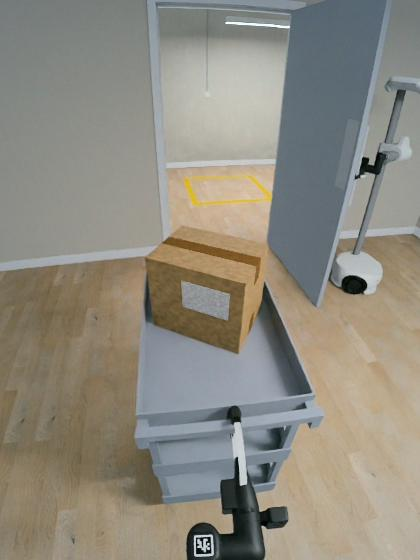

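Emit:
move:
  blocking: false
  r2: {"base":{"translate_m":0.35,"strafe_m":0.075},"pace":"default"}

Emit:
wait:
  seconds: 4
  cameras: ["r2_head_camera"]

Scene clock: 693.10 s.
move: r2 moving
r1: as last shown
r1.base_tilt: forward=-1.6 right=+1.2
r1.lidar_m: 0.39 1.61 5.03 2.24 1.46 1.34 1.27 0.83 0.75 0.75 0.50 0.44
r1.motor_effort: lift_m=+23(23) arm_m=-7(7) wheel_0=+10(11) wheel_1=-1(2) wheel_2=+14(14)
r1.servo_current: wrist_yaw_rad=98(130) wrist_pitch_rad=39(46) wrist_roll_rad=39(59) gripper_m=65(65)
r1.contact_limits: translate_m 0.9
r1.wrist_depth_mm: - - - 168 211 184 166 / - - - 229 209 182 166 / - - - 229 211 183 167 / - - - 176 212 184 168 / - - - 173 217 185 169 / - - 181 172 206 186 170 / - 159 1661 164 158 183 -
r2.base_odometry: x=-0.207 y=-1.919 heading=-2.255
r2.turned_by_wheels: +0.000
r2.turned_by_imu: +0.000
r2.base_tilt: forward=-0.7 right=+0.1
r2.lidar_m: 0.43 0.44 1.90 1.72 1.74 2.14 3.16 3.20 3.31 3.02 3.06 0.50
r2.base_status: translate_m moving; strafe_m moving
r2.joint_positions: lift_m=+0.662 arm_m=+0.035 wrist_yaw_rad=-0.002 wrist_pitch_rad=-0.003 wrist_roll_rad=+1.569 gripper_m=+0.015
r2.joint_status: not commanded
r2.measured_speeds: translate_m=+0.123 strafe_m=+0.026 rotate_rad=-0.002 lift_m=+0.000 arm_m=+0.000 wrist_yaw_rad=-0.015 wrist_pitch_rad=+0.000 wrist_roll_rad=+0.000
r2.motor_effort: lift_m=+15(15) arm_m=+4(4) wheel_0=+4(11) wheel_1=+9(11) wheel_2=-18(18)
r2.servo_current: wrist_yaw_rad=52(52) wrist_pitch_rad=39(46) wrist_roll_rad=46(52) gripper_m=65(65)
r2.contact_limits: arm_m 0.1
r2.hand_pose: x=+0.4941 y=-0.0881 z=+0.8413 quat_wxyz=(+0.708, +0.706, -0.002, +0.000) (m; r2's base frame)
r2.wrist_depth_mm: - - 1576 193 252 281 1098 / - - - 248 248 1808 530 / - - - 244 246 798 - / - - 496 241 243 831 - / - - 496 201 240 831 - / - - 187 180 185 820 - / - - 580 - - - -
pictures: none

Scene clock: 695.27 s.
earlier move: r2 done
r1.base_odometry: x=-2.627 y=+0.118 heading=+0.623
r1.turned_by_wheels: +0.000
r1.turned_by_imu: +0.000
r1.base_tilt: forward=-1.6 right=+1.2
r1.lidar_m: 0.38 1.64 5.03 2.22 1.46 1.35 1.25 0.82 0.74 0.76 0.51 0.44
r1.base_status: not commanded
r1.joint_positions: lift_m=+0.840 arm_m=+0.000 wrist_yaw_rad=+0.268 wrist_pitch_rad=+0.001 wrist_roll_rad=+0.000 gripper_m=-0.037
r1.joint_status: not commanded
r1.measured_speeds: all 0
r1.motor_effort: lift_m=+23(23) arm_m=-7(7) wheel_0=+11(11) wheel_1=-1(2) wheel_2=+14(14)
r1.servo_current: wrist_yaw_rad=104(130) wrist_pitch_rad=39(52) wrist_roll_rad=46(65) gripper_m=59(72)
r1.contact_limits: translate_m 0.9
r1.hand_pose: x=+0.4724 y=-0.0079 z=+1.0176 quat_wxyz=(+0.991, +0.000, +0.000, +0.134) (m; r1's base frame)
r1.wrist_depth_mm: - - - 168 212 184 165 / - - - 229 209 182 167 / - - - 230 211 183 167 / - - - 176 213 184 168 / - - - 173 217 185 169 / - - 182 172 206 186 169 / - 159 - 165 158 183 -
r2.base_odometry: x=-0.355 y=-2.209 heading=-2.254
r2.turned_by_wheels: +0.001
r2.turned_by_imu: +0.001
r2.base_tilt: forward=-0.7 right=+0.1
r2.lidar_m: 0.41 0.45 1.87 1.69 1.74 2.14 3.50 3.51 3.35 3.05 3.09 0.48
r2.base_status: done
r2.joint_positions: lift_m=+0.662 arm_m=+0.035 wrist_yaw_rad=+0.001 wrist_pitch_rad=-0.003 wrist_roll_rad=+1.569 gripper_m=+0.015
r2.joint_status: not commanded
r2.measured_speeds: all 0
r2.motor_effort: lift_m=+15(15) arm_m=+4(4) wheel_0=+6(11) wheel_1=+4(11) wheel_2=-3(20)
r2.servo_current: wrist_yaw_rad=59(59) wrist_pitch_rad=39(52) wrist_roll_rad=39(59) gripper_m=59(65)
r2.contact_limits: arm_m 0.1
r2.hand_pose: x=+0.4944 y=-0.0871 z=+0.8413 quat_wxyz=(+0.708, +0.706, -0.001, +0.001) (m; r2's base frame)
r2.wrist_depth_mm: - - - 248 246 1537 1205 / - - - 245 245 1863 559 / - - 654 244 243 788 - / - - 477 242 242 820 - / - - 504 210 240 831 - / - - 189 181 187 820 - / - - 603 - - - -
wait: 2.17 of 4 s (r2 has come to rest)
pictures: r2_head_camera
Images, in order (width x height): r2_head_camera 420x560.

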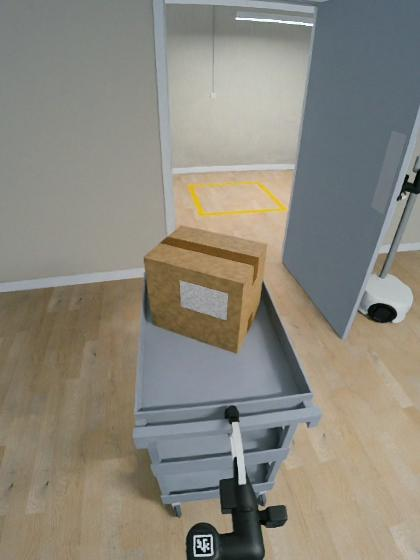

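Emit:
move:
  blocking: false
  r2: {"base":{"translate_m":-0.25,"strafe_m":-0.14}}

Emit:
wait:
  seconds: 3

Emit:
move:
  blocking: false
  r2: {"base":{"translate_m":-0.55}}

Emit:
wait:
  seconds: 4
  cameras: ["r2_head_camera"]

Scene clock: 706.70 s.
move: r2 moving
r1: as last shown
r1.lidar_m: 0.39 1.64 5.03 2.22 1.47 1.33 1.27 0.83 0.74 0.77 0.50 0.41
r1.motor_effort: lift_m=+23(23) arm_m=-7(7) wheel_0=+10(11) wheel_1=-2(2) wheel_2=+14(14)
r1.servo_current: wrist_yaw_rad=104(130) wrist_pitch_rad=46(46) wrist_roll_rad=46(65) gripper_m=72(72)
r1.contact_limits: translate_m 0.9
r1.wrist_depth_mm: - - - 169 212 184 166 / - - - 228 209 182 167 / - - - 230 211 183 167 / - - - 176 213 184 168 / - - - 173 216 185 168 / - - 182 171 205 186 170 / - 158 - 165 158 183 -
r2.base_odometry: x=-0.349 y=-2.174 heading=-2.254
r2.turned_by_wheels: +0.000
r2.turned_by_imu: +0.001
r2.base_tilt: forward=-0.6 right=+0.1
r2.lidar_m: 0.42 0.44 1.87 1.70 1.72 2.14 3.45 3.48 3.31 3.04 3.08 0.50
r2.base_status: translate_m moving; strafe_m moving
r2.joint_positions: lift_m=+0.662 arm_m=+0.035 wrist_yaw_rad=+0.004 wrist_pitch_rad=-0.003 wrist_roll_rad=+1.569 gripper_m=+0.015
r2.joint_status: not commanded
r2.measured_speeds: translate_m=-0.122 strafe_m=-0.067 rotate_rad=-0.001 lift_m=+0.000 arm_m=+0.000 wrist_yaw_rad=+0.004 wrist_pitch_rad=+0.000 wrist_roll_rad=+0.000
r2.motor_effort: lift_m=+15(15) arm_m=+4(4) wheel_0=+0(7) wheel_1=-10(11) wheel_2=+15(16)
r2.servo_current: wrist_yaw_rad=46(52) wrist_pitch_rad=39(46) wrist_roll_rad=52(59) gripper_m=65(65)
r2.contact_limits: arm_m 0.1
r2.hand_pose: x=+0.4946 y=-0.0862 z=+0.8413 quat_wxyz=(+0.708, +0.706, +0.000, +0.003) (m; r2's base frame)
r2.wrist_depth_mm: - - - 189 248 1537 1205 / - - - 246 246 1756 559 / - - 654 244 244 788 - / - - 477 243 243 831 - / - - 504 201 242 842 - / - - 189 183 186 820 - / - - 603 - 237 - -
pictures: none

Scene clock: 708.50 s.
earlier move: r2 done
r1.base_odometry: x=-2.627 y=+0.118 heading=+0.623
r1.turned_by_wheels: +0.000
r1.turned_by_imu: +0.000
r1.base_tilt: forward=-1.6 right=+1.2
r1.lidar_m: 0.38 1.55 5.00 2.24 1.47 1.35 1.27 0.81 0.75 0.76 0.50 0.42
r1.base_status: not commanded
r1.joint_positions: lift_m=+0.840 arm_m=+0.000 wrist_yaw_rad=+0.268 wrist_pitch_rad=+0.001 wrist_roll_rad=+0.000 gripper_m=-0.037
r1.joint_status: not commanded
r1.measured_speeds: all 0
r1.motor_effort: lift_m=+23(23) arm_m=-7(7) wheel_0=+10(11) wheel_1=-1(2) wheel_2=+14(14)
r1.servo_current: wrist_yaw_rad=104(130) wrist_pitch_rad=39(52) wrist_roll_rad=65(65) gripper_m=52(72)
r1.contact_limits: translate_m 0.9
r1.hand_pose: x=+0.4724 y=-0.0079 z=+1.0176 quat_wxyz=(+0.991, +0.000, +0.000, +0.134) (m; r1's base frame)
r1.wrist_depth_mm: - - - 169 212 185 166 / - - - 229 209 182 167 / - - - 229 210 183 167 / - - - 176 212 185 169 / - - - 173 217 185 169 / - - 181 172 206 186 169 / - 159 1576 165 158 182 -
r2.base_odometry: x=-0.306 y=-1.927 heading=-2.255
r2.turned_by_wheels: -0.001
r2.turned_by_imu: -0.001
r2.base_tilt: forward=-0.7 right=+0.1
r2.lidar_m: 0.39 0.41 1.98 1.77 1.83 2.25 3.20 3.24 3.21 2.95 2.99 0.47
r2.base_status: done
r2.joint_positions: lift_m=+0.662 arm_m=+0.035 wrist_yaw_rad=-0.004 wrist_pitch_rad=-0.003 wrist_roll_rad=+1.569 gripper_m=+0.015
r2.joint_status: not commanded
r2.measured_speeds: all 0
r2.motor_effort: lift_m=+15(15) arm_m=-4(4) wheel_0=-5(10) wheel_1=-3(13) wheel_2=+2(20)
r2.servo_current: wrist_yaw_rad=39(65) wrist_pitch_rad=46(52) wrist_roll_rad=39(59) gripper_m=59(65)
r2.contact_limits: arm_m 0.1
r2.hand_pose: x=+0.4940 y=-0.0885 z=+0.8413 quat_wxyz=(+0.708, +0.706, -0.002, +0.000) (m; r2's base frame)
r2.wrist_depth_mm: - - 1537 223 289 291 291 / - - - 271 279 1661 1281 / - - - 260 265 1808 - / - - 647 251 256 798 - / - - 480 203 247 820 - / - - 191 182 185 798 - / - - 525 - - - -
wait: 1.80 of 3 s (r2 has come to rest)
pictures: none

Scene clock: 709.00 s.
move: r2 moving
r1: as last shown
r1.base_tilt: forward=-1.5 right=+1.2
r1.lidar_m: 0.38 1.54 5.03 2.24 1.48 1.31 1.26 0.81 0.74 0.76 0.48 0.42
r1.motor_effort: lift_m=+23(23) arm_m=-7(7) wheel_0=+11(11) wheel_1=-1(2) wheel_2=+14(14)
r1.servo_current: wrist_yaw_rad=98(124) wrist_pitch_rad=39(46) wrist_roll_rad=59(65) gripper_m=65(65)
r1.contact_limits: translate_m 0.9
r1.wrist_depth_mm: - - - 169 213 185 166 / - - - 229 210 181 167 / - - - 229 211 183 167 / - - - 176 212 185 168 / - - - 174 218 185 168 / - - 182 171 205 186 169 / - 159 1983 165 159 182 -
r2.base_odometry: x=-0.286 y=-1.902 heading=-2.255
r2.turned_by_wheels: +0.000
r2.turned_by_imu: +0.000
r2.base_tilt: forward=-0.7 right=+0.0
r2.lidar_m: 0.39 0.42 1.97 1.78 1.80 2.26 3.17 3.20 3.24 2.95 2.99 0.50
r2.base_status: translate_m moving
r2.joint_positions: lift_m=+0.662 arm_m=+0.035 wrist_yaw_rad=-0.001 wrist_pitch_rad=-0.003 wrist_roll_rad=+1.569 gripper_m=+0.015
r2.joint_status: not commanded
r2.measured_speeds: translate_m=-0.122 strafe_m=+0.000 rotate_rad=-0.001 lift_m=+0.000 arm_m=+0.000 wrist_yaw_rad=+0.000 wrist_pitch_rad=+0.000 wrist_roll_rad=+0.000
r2.motor_effort: lift_m=+15(15) arm_m=-3(4) wheel_0=-11(13) wheel_1=-9(10) wheel_2=+14(16)
r2.servo_current: wrist_yaw_rad=52(52) wrist_pitch_rad=46(46) wrist_roll_rad=46(59) gripper_m=59(65)
r2.contact_limits: arm_m 0.1
r2.hand_pose: x=+0.4942 y=-0.0877 z=+0.8413 quat_wxyz=(+0.708, +0.706, -0.001, +0.001) (m; r2's base frame)
r2.wrist_depth_mm: - - 1537 222 290 290 289 / - - - 271 276 1808 1229 / - - - 260 265 1808 - / - - 627 252 256 798 - / - - 480 202 247 809 - / - - 189 184 185 809 - / - - 535 - - - -
pictures: none

Scene clock: 711.83 s.
earlier move: r2 done
r1.base_odometry: x=-2.627 y=+0.118 heading=+0.623
r1.turned_by_wheels: +0.000
r1.turned_by_imu: +0.000
r1.base_tilt: forward=-1.5 right=+1.2
r1.lidar_m: 0.39 1.81 5.01 2.23 1.47 1.35 1.26 0.82 0.75 0.75 0.51 0.42
r1.base_status: not commanded
r1.joint_positions: lift_m=+0.840 arm_m=+0.000 wrist_yaw_rad=+0.268 wrist_pitch_rad=+0.001 wrist_roll_rad=+0.000 gripper_m=-0.037
r1.joint_status: not commanded
r1.measured_speeds: all 0
r1.motor_effort: lift_m=+23(23) arm_m=-7(7) wheel_0=+10(11) wheel_1=-1(2) wheel_2=+14(14)
r1.servo_current: wrist_yaw_rad=98(124) wrist_pitch_rad=46(52) wrist_roll_rad=33(72) gripper_m=65(72)
r1.contact_limits: translate_m 0.9
r1.hand_pose: x=+0.4724 y=-0.0079 z=+1.0176 quat_wxyz=(+0.991, +0.000, +0.000, +0.134) (m; r1's base frame)
r1.wrist_depth_mm: - - - 168 212 184 166 / - - - 229 209 182 167 / - - - 229 211 182 167 / - - - 175 212 184 168 / - - - 172 218 185 169 / - - 181 172 205 186 170 / - 159 177 164 158 183 -
r2.base_odometry: x=+0.042 y=-1.501 heading=-2.256
r2.turned_by_wheels: +0.000
r2.turned_by_imu: -0.002
r2.base_tilt: forward=-0.7 right=+0.1
r2.lidar_m: 0.40 0.41 1.91 1.72 1.73 2.18 2.66 2.69 3.31 3.02 3.04 0.50
r2.base_status: done
r2.joint_positions: lift_m=+0.662 arm_m=+0.035 wrist_yaw_rad=-0.001 wrist_pitch_rad=-0.003 wrist_roll_rad=+1.569 gripper_m=+0.015
r2.joint_status: not commanded
r2.measured_speeds: all 0
r2.motor_effort: lift_m=+15(15) arm_m=-3(4) wheel_0=-5(14) wheel_1=-5(10) wheel_2=+0(16)
r2.servo_current: wrist_yaw_rad=52(59) wrist_pitch_rad=39(52) wrist_roll_rad=52(65) gripper_m=59(65)
r2.contact_limits: arm_m 0.1
r2.hand_pose: x=+0.4942 y=-0.0878 z=+0.8413 quat_wxyz=(+0.708, +0.706, -0.002, +0.001) (m; r2's base frame)
r2.wrist_depth_mm: - - - 266 287 289 291 / - - - 267 274 1756 1205 / - - - 258 263 1983 - / - - 615 251 253 788 - / - - 480 200 245 820 - / - - 189 182 186 798 - / - - 535 - - - -
wait: 2.83 of 4 s (r2 has come to rest)
pictures: r2_head_camera
Images, in order (width x height): r2_head_camera 420x560.

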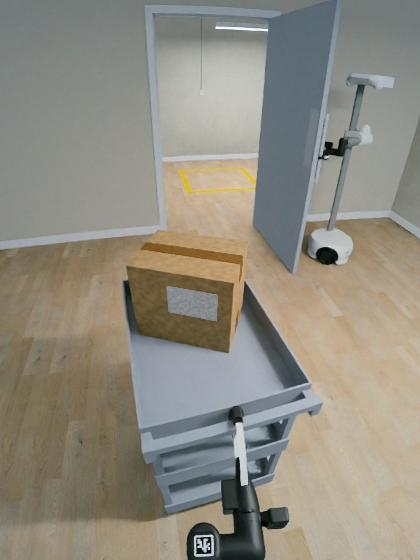

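Emit:
move:
  blocking: false
  r2: {"base":{"translate_m":0.3,"strafe_m":0.17}}

Emit:
wait:
  seconds: 4
  cameras: ["r2_head_camera"]

Scene clock: 719.37 s.
move: r2 moving
r1: as last shown
r1.lidar_m: 0.38 1.79 5.00 2.23 1.48 1.34 1.26 0.85 0.75 0.76 0.48 0.43
r1.motor_effort: lift_m=+23(23) arm_m=-7(7) wheel_0=+10(11) wheel_1=-2(2) wheel_2=+14(14)
r1.servo_current: wrist_yaw_rad=98(117) wrist_pitch_rad=39(46) wrist_roll_rad=39(46) gripper_m=59(65)
r1.contact_limits: translate_m 0.9
r1.wrist_depth_mm: - - - 168 212 184 166 / - - - 227 209 182 167 / - - - 229 211 183 168 / - - - 176 213 185 168 / - - - 173 217 185 169 / - - 181 171 205 187 169 / - 159 177 164 158 182 -
r2.base_odometry: x=+0.036 y=-1.536 heading=-2.256
r2.turned_by_wheels: -0.001
r2.turned_by_imu: +0.000
r2.base_tilt: forward=-0.7 right=+0.1
r2.lidar_m: 0.40 0.41 1.89 1.70 1.71 2.12 2.69 2.70 3.34 3.04 3.05 0.46
r2.base_status: translate_m moving; strafe_m moving
r2.joint_positions: lift_m=+0.662 arm_m=+0.035 wrist_yaw_rad=-0.006 wrist_pitch_rad=-0.003 wrist_roll_rad=+1.569 gripper_m=+0.015
r2.joint_status: not commanded
r2.measured_speeds: translate_m=+0.121 strafe_m=+0.071 rotate_rad=-0.003 lift_m=+0.000 arm_m=+0.000 wrist_yaw_rad=-0.003 wrist_pitch_rad=+0.000 wrist_roll_rad=+0.000
r2.motor_effort: lift_m=+15(15) arm_m=-3(4) wheel_0=+1(4) wheel_1=+10(10) wheel_2=-17(17)
r2.servo_current: wrist_yaw_rad=46(52) wrist_pitch_rad=33(46) wrist_roll_rad=39(52) gripper_m=59(65)
r2.contact_limits: arm_m 0.1
r2.hand_pose: x=+0.4937 y=-0.0892 z=+0.8413 quat_wxyz=(+0.708, +0.706, -0.003, -0.001) (m; r2's base frame)
r2.wrist_depth_mm: - - - 268 286 289 293 / - - - 267 276 1808 1229 / - - - 258 262 1983 - / - - 603 249 253 788 - / - - 480 196 243 820 - / - - 189 181 185 798 - / - - 530 - - - -
pictures: none

Scene clock: 721.37 s.
earlier move: r2 done
r1.base_odometry: x=-2.627 y=+0.118 heading=+0.623
r1.turned_by_wheels: +0.000
r1.turned_by_imu: +0.000
r1.base_tilt: forward=-1.6 right=+1.2
r1.lidar_m: 0.38 1.64 5.03 2.24 1.44 1.33 1.27 0.83 0.75 0.76 0.48 0.42
r1.base_status: not commanded
r1.joint_positions: lift_m=+0.840 arm_m=+0.000 wrist_yaw_rad=+0.268 wrist_pitch_rad=+0.001 wrist_roll_rad=+0.000 gripper_m=-0.037
r1.joint_status: not commanded
r1.measured_speeds: all 0
r1.motor_effort: lift_m=+23(23) arm_m=-7(7) wheel_0=+11(11) wheel_1=-1(2) wheel_2=+14(14)
r1.servo_current: wrist_yaw_rad=104(124) wrist_pitch_rad=39(46) wrist_roll_rad=46(65) gripper_m=65(72)
r1.contact_limits: translate_m 0.9
r1.hand_pose: x=+0.4724 y=-0.0079 z=+1.0176 quat_wxyz=(+0.991, +0.000, +0.000, +0.134) (m; r1's base frame)
r1.wrist_depth_mm: - - - 168 212 185 166 / - - - 229 210 181 166 / - - - 229 210 183 167 / - - - 176 212 185 168 / - - - 173 217 185 168 / - - 181 172 206 186 169 / - 159 - 165 158 183 -
r2.base_odometry: x=-0.016 y=-1.840 heading=-2.255
r2.turned_by_wheels: +0.001
r2.turned_by_imu: +0.001
r2.base_tilt: forward=-0.7 right=+0.1
r2.lidar_m: 0.44 0.45 1.78 1.58 1.62 2.00 3.00 3.04 3.47 3.16 3.16 0.46
r2.base_status: done
r2.joint_positions: lift_m=+0.662 arm_m=+0.035 wrist_yaw_rad=+0.000 wrist_pitch_rad=-0.003 wrist_roll_rad=+1.569 gripper_m=+0.015
r2.joint_status: not commanded
r2.measured_speeds: all 0
r2.motor_effort: lift_m=+15(15) arm_m=-2(4) wheel_0=+6(11) wheel_1=+2(11) wheel_2=-4(20)
r2.servo_current: wrist_yaw_rad=52(65) wrist_pitch_rad=46(52) wrist_roll_rad=39(59) gripper_m=59(65)
r2.contact_limits: arm_m 0.1
r2.hand_pose: x=+0.4943 y=-0.0875 z=+0.8413 quat_wxyz=(+0.708, +0.706, -0.001, +0.001) (m; r2's base frame)
r2.wrist_depth_mm: - - - 176 233 1661 1182 / - - - 235 235 1808 - / - - 559 236 235 820 - / - - 477 236 236 820 - / - - 521 208 238 831 - / - - 189 181 186 - - / - - - - - - -
wait: 2.00 of 4 s (r2 has come to rest)
pictures: r2_head_camera
Images, in order (width x height): r2_head_camera 420x560.

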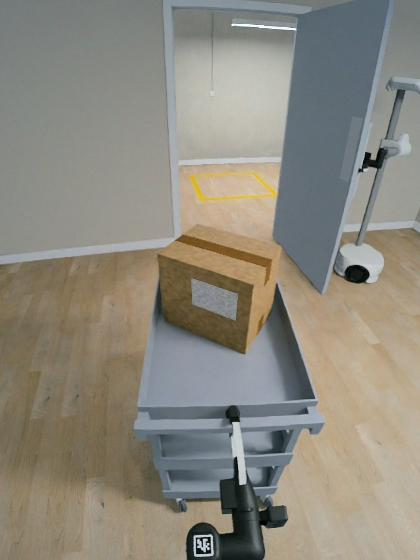

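Emit:
move:
  blocking: false
  r2: {"base":{"translate_m":0.4,"strafe_m":0.04}}

Emit:
wait:
  seconds: 4
  cameras: ["r2_head_camera","r1_head_left_camera"]

Scene clock: 730.77 s.
move: r2 moving
r1: as last shown
r1.base_tilt: forward=-1.5 right=+1.3
r1.lidar_m: 0.40 1.66 4.98 2.24 1.47 1.34 1.32 0.82 0.76 0.76 0.49 0.43
r1.servo_current: wrist_yaw_rad=98(111) wrist_pitch_rad=39(46) wrist_roll_rad=39(72) gripper_m=59(65)
r1.contact_limits: translate_m 0.9
r1.wrist_depth_mm: - - - 168 213 185 166 / - - - 228 210 182 167 / - - - 230 211 183 167 / - - - 176 212 184 168 / - - - 173 217 185 169 / - - 181 171 206 186 169 / - 159 1808 165 158 182 -
r2.base_odometry: x=-0.033 y=-1.867 heading=-2.255
r2.turned_by_wheels: +0.000
r2.turned_by_imu: +0.001
r2.base_tilt: forward=-0.7 right=+0.1
r2.lidar_m: 0.44 0.46 1.75 1.58 1.62 1.97 3.02 3.05 3.46 3.16 3.17 0.47
r2.base_status: translate_m moving; strafe_m moving
r2.joint_positions: lift_m=+0.662 arm_m=+0.035 wrist_yaw_rad=+0.000 wrist_pitch_rad=-0.003 wrist_roll_rad=+1.569 gripper_m=+0.015
r2.joint_status: not commanded
r2.measured_speeds: translate_m=+0.121 strafe_m=+0.014 rotate_rad=-0.005 lift_m=+0.000 arm_m=+0.000 wrist_yaw_rad=+0.000 wrist_pitch_rad=+0.000 wrist_roll_rad=+0.000
r2.motor_effort: lift_m=+15(15) arm_m=+1(1) wheel_0=+8(10) wheel_1=+8(10) wheel_2=-14(16)
r2.servo_current: wrist_yaw_rad=52(59) wrist_pitch_rad=39(46) wrist_roll_rad=46(52) gripper_m=65(65)
r2.contact_limits: arm_m 0.1
r2.hand_pose: x=+0.4943 y=-0.0875 z=+0.8413 quat_wxyz=(+0.708, +0.706, -0.001, +0.001) (m; r2's base frame)
r2.wrist_depth_mm: - - 1708 177 234 1618 1182 / - - - 236 236 1808 - / - - 580 237 236 820 - / - - 473 238 238 842 - / - - 517 209 239 831 - / - - 189 181 187 - - / - - - - - 1983 -
pictures: none

Scene clock: 733.10 s.
earlier move: r2 done
r1.base_odometry: x=-2.627 y=+0.118 heading=+0.623
r1.turned_by_wheels: +0.000
r1.turned_by_imu: +0.000
r1.base_tilt: forward=-1.6 right=+1.3
r1.lidar_m: 0.40 1.74 5.02 2.26 1.48 1.34 1.26 0.83 0.76 0.77 0.50 0.43
r1.base_status: not commanded
r1.joint_positions: lift_m=+0.840 arm_m=+0.000 wrist_yaw_rad=+0.268 wrist_pitch_rad=+0.001 wrist_roll_rad=+0.000 gripper_m=-0.037
r1.joint_status: not commanded
r1.measured_speeds: all 0
r1.on_its_own: wrist_yaw_rad is at rest, and its servo_current (124 mA) is outside its rest range (0 to 104 mA)
r1.motor_effort: lift_m=+23(23) arm_m=-7(7) wheel_0=+10(11) wheel_1=-1(2) wheel_2=+14(14)
r1.servo_current: wrist_yaw_rad=124(124) wrist_pitch_rad=52(52) wrist_roll_rad=52(72) gripper_m=59(65)
r1.contact_limits: translate_m 0.9
r1.hand_pose: x=+0.4724 y=-0.0079 z=+1.0176 quat_wxyz=(+0.991, +0.000, +0.000, +0.134) (m; r1's base frame)
r1.wrist_depth_mm: - - - 169 213 184 166 / - - - 228 209 182 167 / - - - 229 211 183 168 / - - - 176 213 185 168 / - - - 173 218 185 169 / - - 182 171 206 185 169 / - 158 - 165 158 183 -
r2.base_odometry: x=-0.238 y=-2.176 heading=-2.255
r2.turned_by_wheels: +0.000
r2.turned_by_imu: +0.002
r2.base_tilt: forward=-0.6 right=+0.0
r2.lidar_m: 0.41 0.45 1.76 1.60 1.63 2.02 3.39 3.42 3.44 3.14 3.14 0.48
r2.base_status: done
r2.joint_positions: lift_m=+0.662 arm_m=+0.035 wrist_yaw_rad=+0.001 wrist_pitch_rad=-0.003 wrist_roll_rad=+1.569 gripper_m=+0.015
r2.joint_status: not commanded
r2.measured_speeds: all 0
r2.motor_effort: lift_m=+15(15) arm_m=+2(3) wheel_0=+6(13) wheel_1=+5(11) wheel_2=-1(16)
r2.servo_current: wrist_yaw_rad=52(59) wrist_pitch_rad=33(52) wrist_roll_rad=39(59) gripper_m=65(65)
r2.contact_limits: arm_m 0.1
r2.hand_pose: x=+0.4944 y=-0.0871 z=+0.8413 quat_wxyz=(+0.708, +0.706, -0.001, +0.002) (m; r2's base frame)
r2.wrist_depth_mm: - - - 244 245 1537 1205 / - - - 244 242 1808 544 / - - 640 242 242 798 - / - - 480 242 240 831 - / - - 504 211 239 820 - / - - 190 181 186 - - / - - 615 - - - -
wait: 2.33 of 4 s (r2 has come to rest)
pictures: r1_head_left_camera, r2_head_camera
Images, in order (width x height): r1_head_left_camera 420x672, r2_head_camera 420x560.

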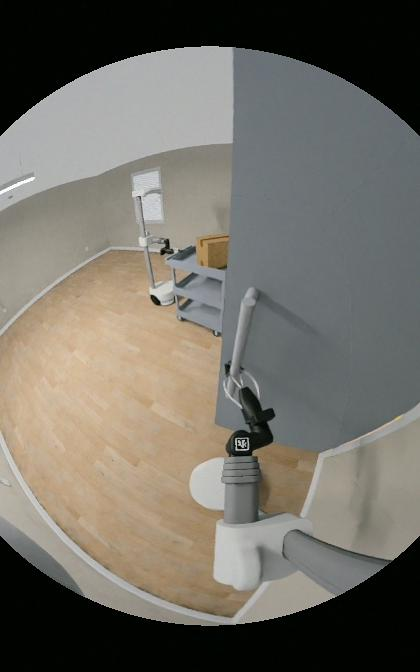

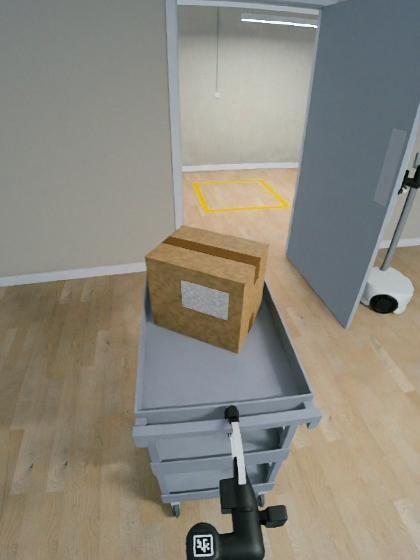

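Emit:
move:
  blocking: false
  r2: {"base":{"translate_m":0.12,"strafe_m":0.17}}

Emit:
wait:
  seconds: 4
  cameras: ["r2_head_camera"]

Scene clock: 740.87 s.
move: r2 moving
r1.base_odometry: x=-2.627 y=+0.118 heading=+0.623
r1.turned_by_wheels: +0.000
r1.turned_by_imu: +0.000
r1.base_tilt: forward=-1.6 right=+1.2
r1.lidar_m: 0.37 1.74 5.02 2.26 1.47 1.33 1.28 0.82 0.75 0.77 0.49 0.44
r1.base_status: not commanded
r1.joint_positions: lift_m=+0.840 arm_m=+0.000 wrist_yaw_rad=+0.268 wrist_pitch_rad=+0.001 wrist_roll_rad=+0.000 gripper_m=-0.037
r1.joint_status: not commanded
r1.measured_speeds: all 0
r1.motor_effort: lift_m=+23(23) arm_m=-7(7) wheel_0=+11(11) wheel_1=-2(2) wheel_2=+14(14)
r1.servo_current: wrist_yaw_rad=104(117) wrist_pitch_rad=39(46) wrist_roll_rad=52(52) gripper_m=59(65)
r1.contact_limits: translate_m 0.9
r1.hand_pose: x=+0.4724 y=-0.0079 z=+1.0176 quat_wxyz=(+0.991, +0.000, +0.000, +0.134) (m; r1's base frame)
r1.wrist_depth_mm: - - - 169 212 184 165 / - - - 228 208 182 167 / - - - 230 211 183 167 / - - - 176 211 184 168 / - - - 174 217 185 169 / - - 182 171 205 186 169 / - 159 - 165 158 183 -
r2.base_odometry: x=-0.229 y=-2.206 heading=-2.256
r2.turned_by_wheels: -0.001
r2.turned_by_imu: -0.001
r2.base_tilt: forward=-0.7 right=+0.1
r2.lidar_m: 0.43 0.43 1.75 1.58 1.62 1.98 3.43 3.41 3.45 3.12 3.20 0.49
r2.base_status: translate_m moving; strafe_m moving
r2.joint_positions: lift_m=+0.662 arm_m=+0.035 wrist_yaw_rad=-0.004 wrist_pitch_rad=-0.003 wrist_roll_rad=+1.569 gripper_m=+0.015
r2.joint_status: not commanded
r2.measured_speeds: translate_m=+0.070 strafe_m=+0.100 rotate_rad=-0.005 lift_m=+0.000 arm_m=+0.000 wrist_yaw_rad=-0.033 wrist_pitch_rad=+0.000 wrist_roll_rad=+0.000
r2.motor_effort: lift_m=+15(15) arm_m=+4(4) wheel_0=-5(8) wheel_1=+11(13) wheel_2=-13(14)
r2.servo_current: wrist_yaw_rad=65(65) wrist_pitch_rad=39(46) wrist_roll_rad=46(52) gripper_m=59(65)
r2.contact_limits: arm_m 0.1
r2.hand_pose: x=+0.4939 y=-0.0887 z=+0.8413 quat_wxyz=(+0.708, +0.706, -0.003, +0.000) (m; r2's base frame)
r2.wrist_depth_mm: - - - 190 249 1537 1205 / - - - 246 248 1808 530 / - - 661 245 245 798 - / - - 477 241 242 820 - / - - 500 198 240 820 - / - - 188 180 186 820 - / - - 603 - - 1983 -
pictures: none

Scene clock: 742.47 s.
earlier move: r2 done
r1.base_odometry: x=-2.627 y=+0.118 heading=+0.623
r1.turned_by_wheels: +0.000
r1.turned_by_imu: +0.000
r1.base_tilt: forward=-1.5 right=+1.2
r1.lidar_m: 0.38 2.19 4.99 2.21 1.48 1.33 1.27 0.83 0.73 0.77 0.50 0.44
r1.base_status: not commanded
r1.joint_positions: lift_m=+0.840 arm_m=+0.000 wrist_yaw_rad=+0.268 wrist_pitch_rad=+0.001 wrist_roll_rad=+0.000 gripper_m=-0.037
r1.joint_status: not commanded
r1.measured_speeds: all 0
r1.motor_effort: lift_m=+23(23) arm_m=-7(7) wheel_0=+11(11) wheel_1=-1(2) wheel_2=+14(14)
r1.servo_current: wrist_yaw_rad=91(130) wrist_pitch_rad=39(46) wrist_roll_rad=59(59) gripper_m=65(65)
r1.contact_limits: translate_m 0.9
r1.hand_pose: x=+0.4724 y=-0.0079 z=+1.0176 quat_wxyz=(+0.991, +0.000, +0.000, +0.134) (m; r1's base frame)
r1.wrist_depth_mm: - - - 168 212 184 166 / - - - 229 209 182 167 / - - - 231 211 183 167 / - - - 176 211 184 168 / - - - 173 217 185 169 / - - 182 172 206 185 169 / - 159 - 164 158 182 -
r2.base_odometry: x=-0.182 y=-2.376 heading=-2.255
r2.turned_by_wheels: +0.000
r2.turned_by_imu: +0.000
r2.base_tilt: forward=-0.7 right=+0.0
r2.lidar_m: 0.44 0.52 1.61 1.46 1.49 1.84 3.52 3.56 3.57 3.28 2.24 0.44
r2.base_status: done
r2.joint_positions: lift_m=+0.662 arm_m=+0.035 wrist_yaw_rad=-0.005 wrist_pitch_rad=-0.003 wrist_roll_rad=+1.569 gripper_m=+0.015
r2.joint_status: not commanded
r2.measured_speeds: all 0
r2.motor_effort: lift_m=+15(15) arm_m=+4(4) wheel_0=-4(13) wheel_1=+2(13) wheel_2=-4(16)
r2.servo_current: wrist_yaw_rad=33(65) wrist_pitch_rad=46(46) wrist_roll_rad=46(59) gripper_m=65(65)
r2.contact_limits: arm_m 0.1
r2.hand_pose: x=+0.4938 y=-0.0889 z=+0.8413 quat_wxyz=(+0.708, +0.706, -0.003, -0.001) (m; r2's base frame)
r2.wrist_depth_mm: - - - 216 217 1708 544 / - - 597 220 223 809 - / - - 480 226 229 809 - / - - 488 232 232 831 - / - - 559 215 237 - - / - - 188 182 187 - - / - - - - 247 1661 496
wait: 1.60 of 4 s (r2 has come to rest)
pictures: r2_head_camera
Images, in order (width x height): r2_head_camera 420x560.

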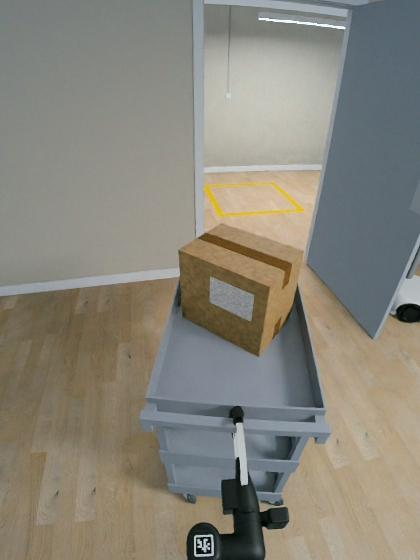

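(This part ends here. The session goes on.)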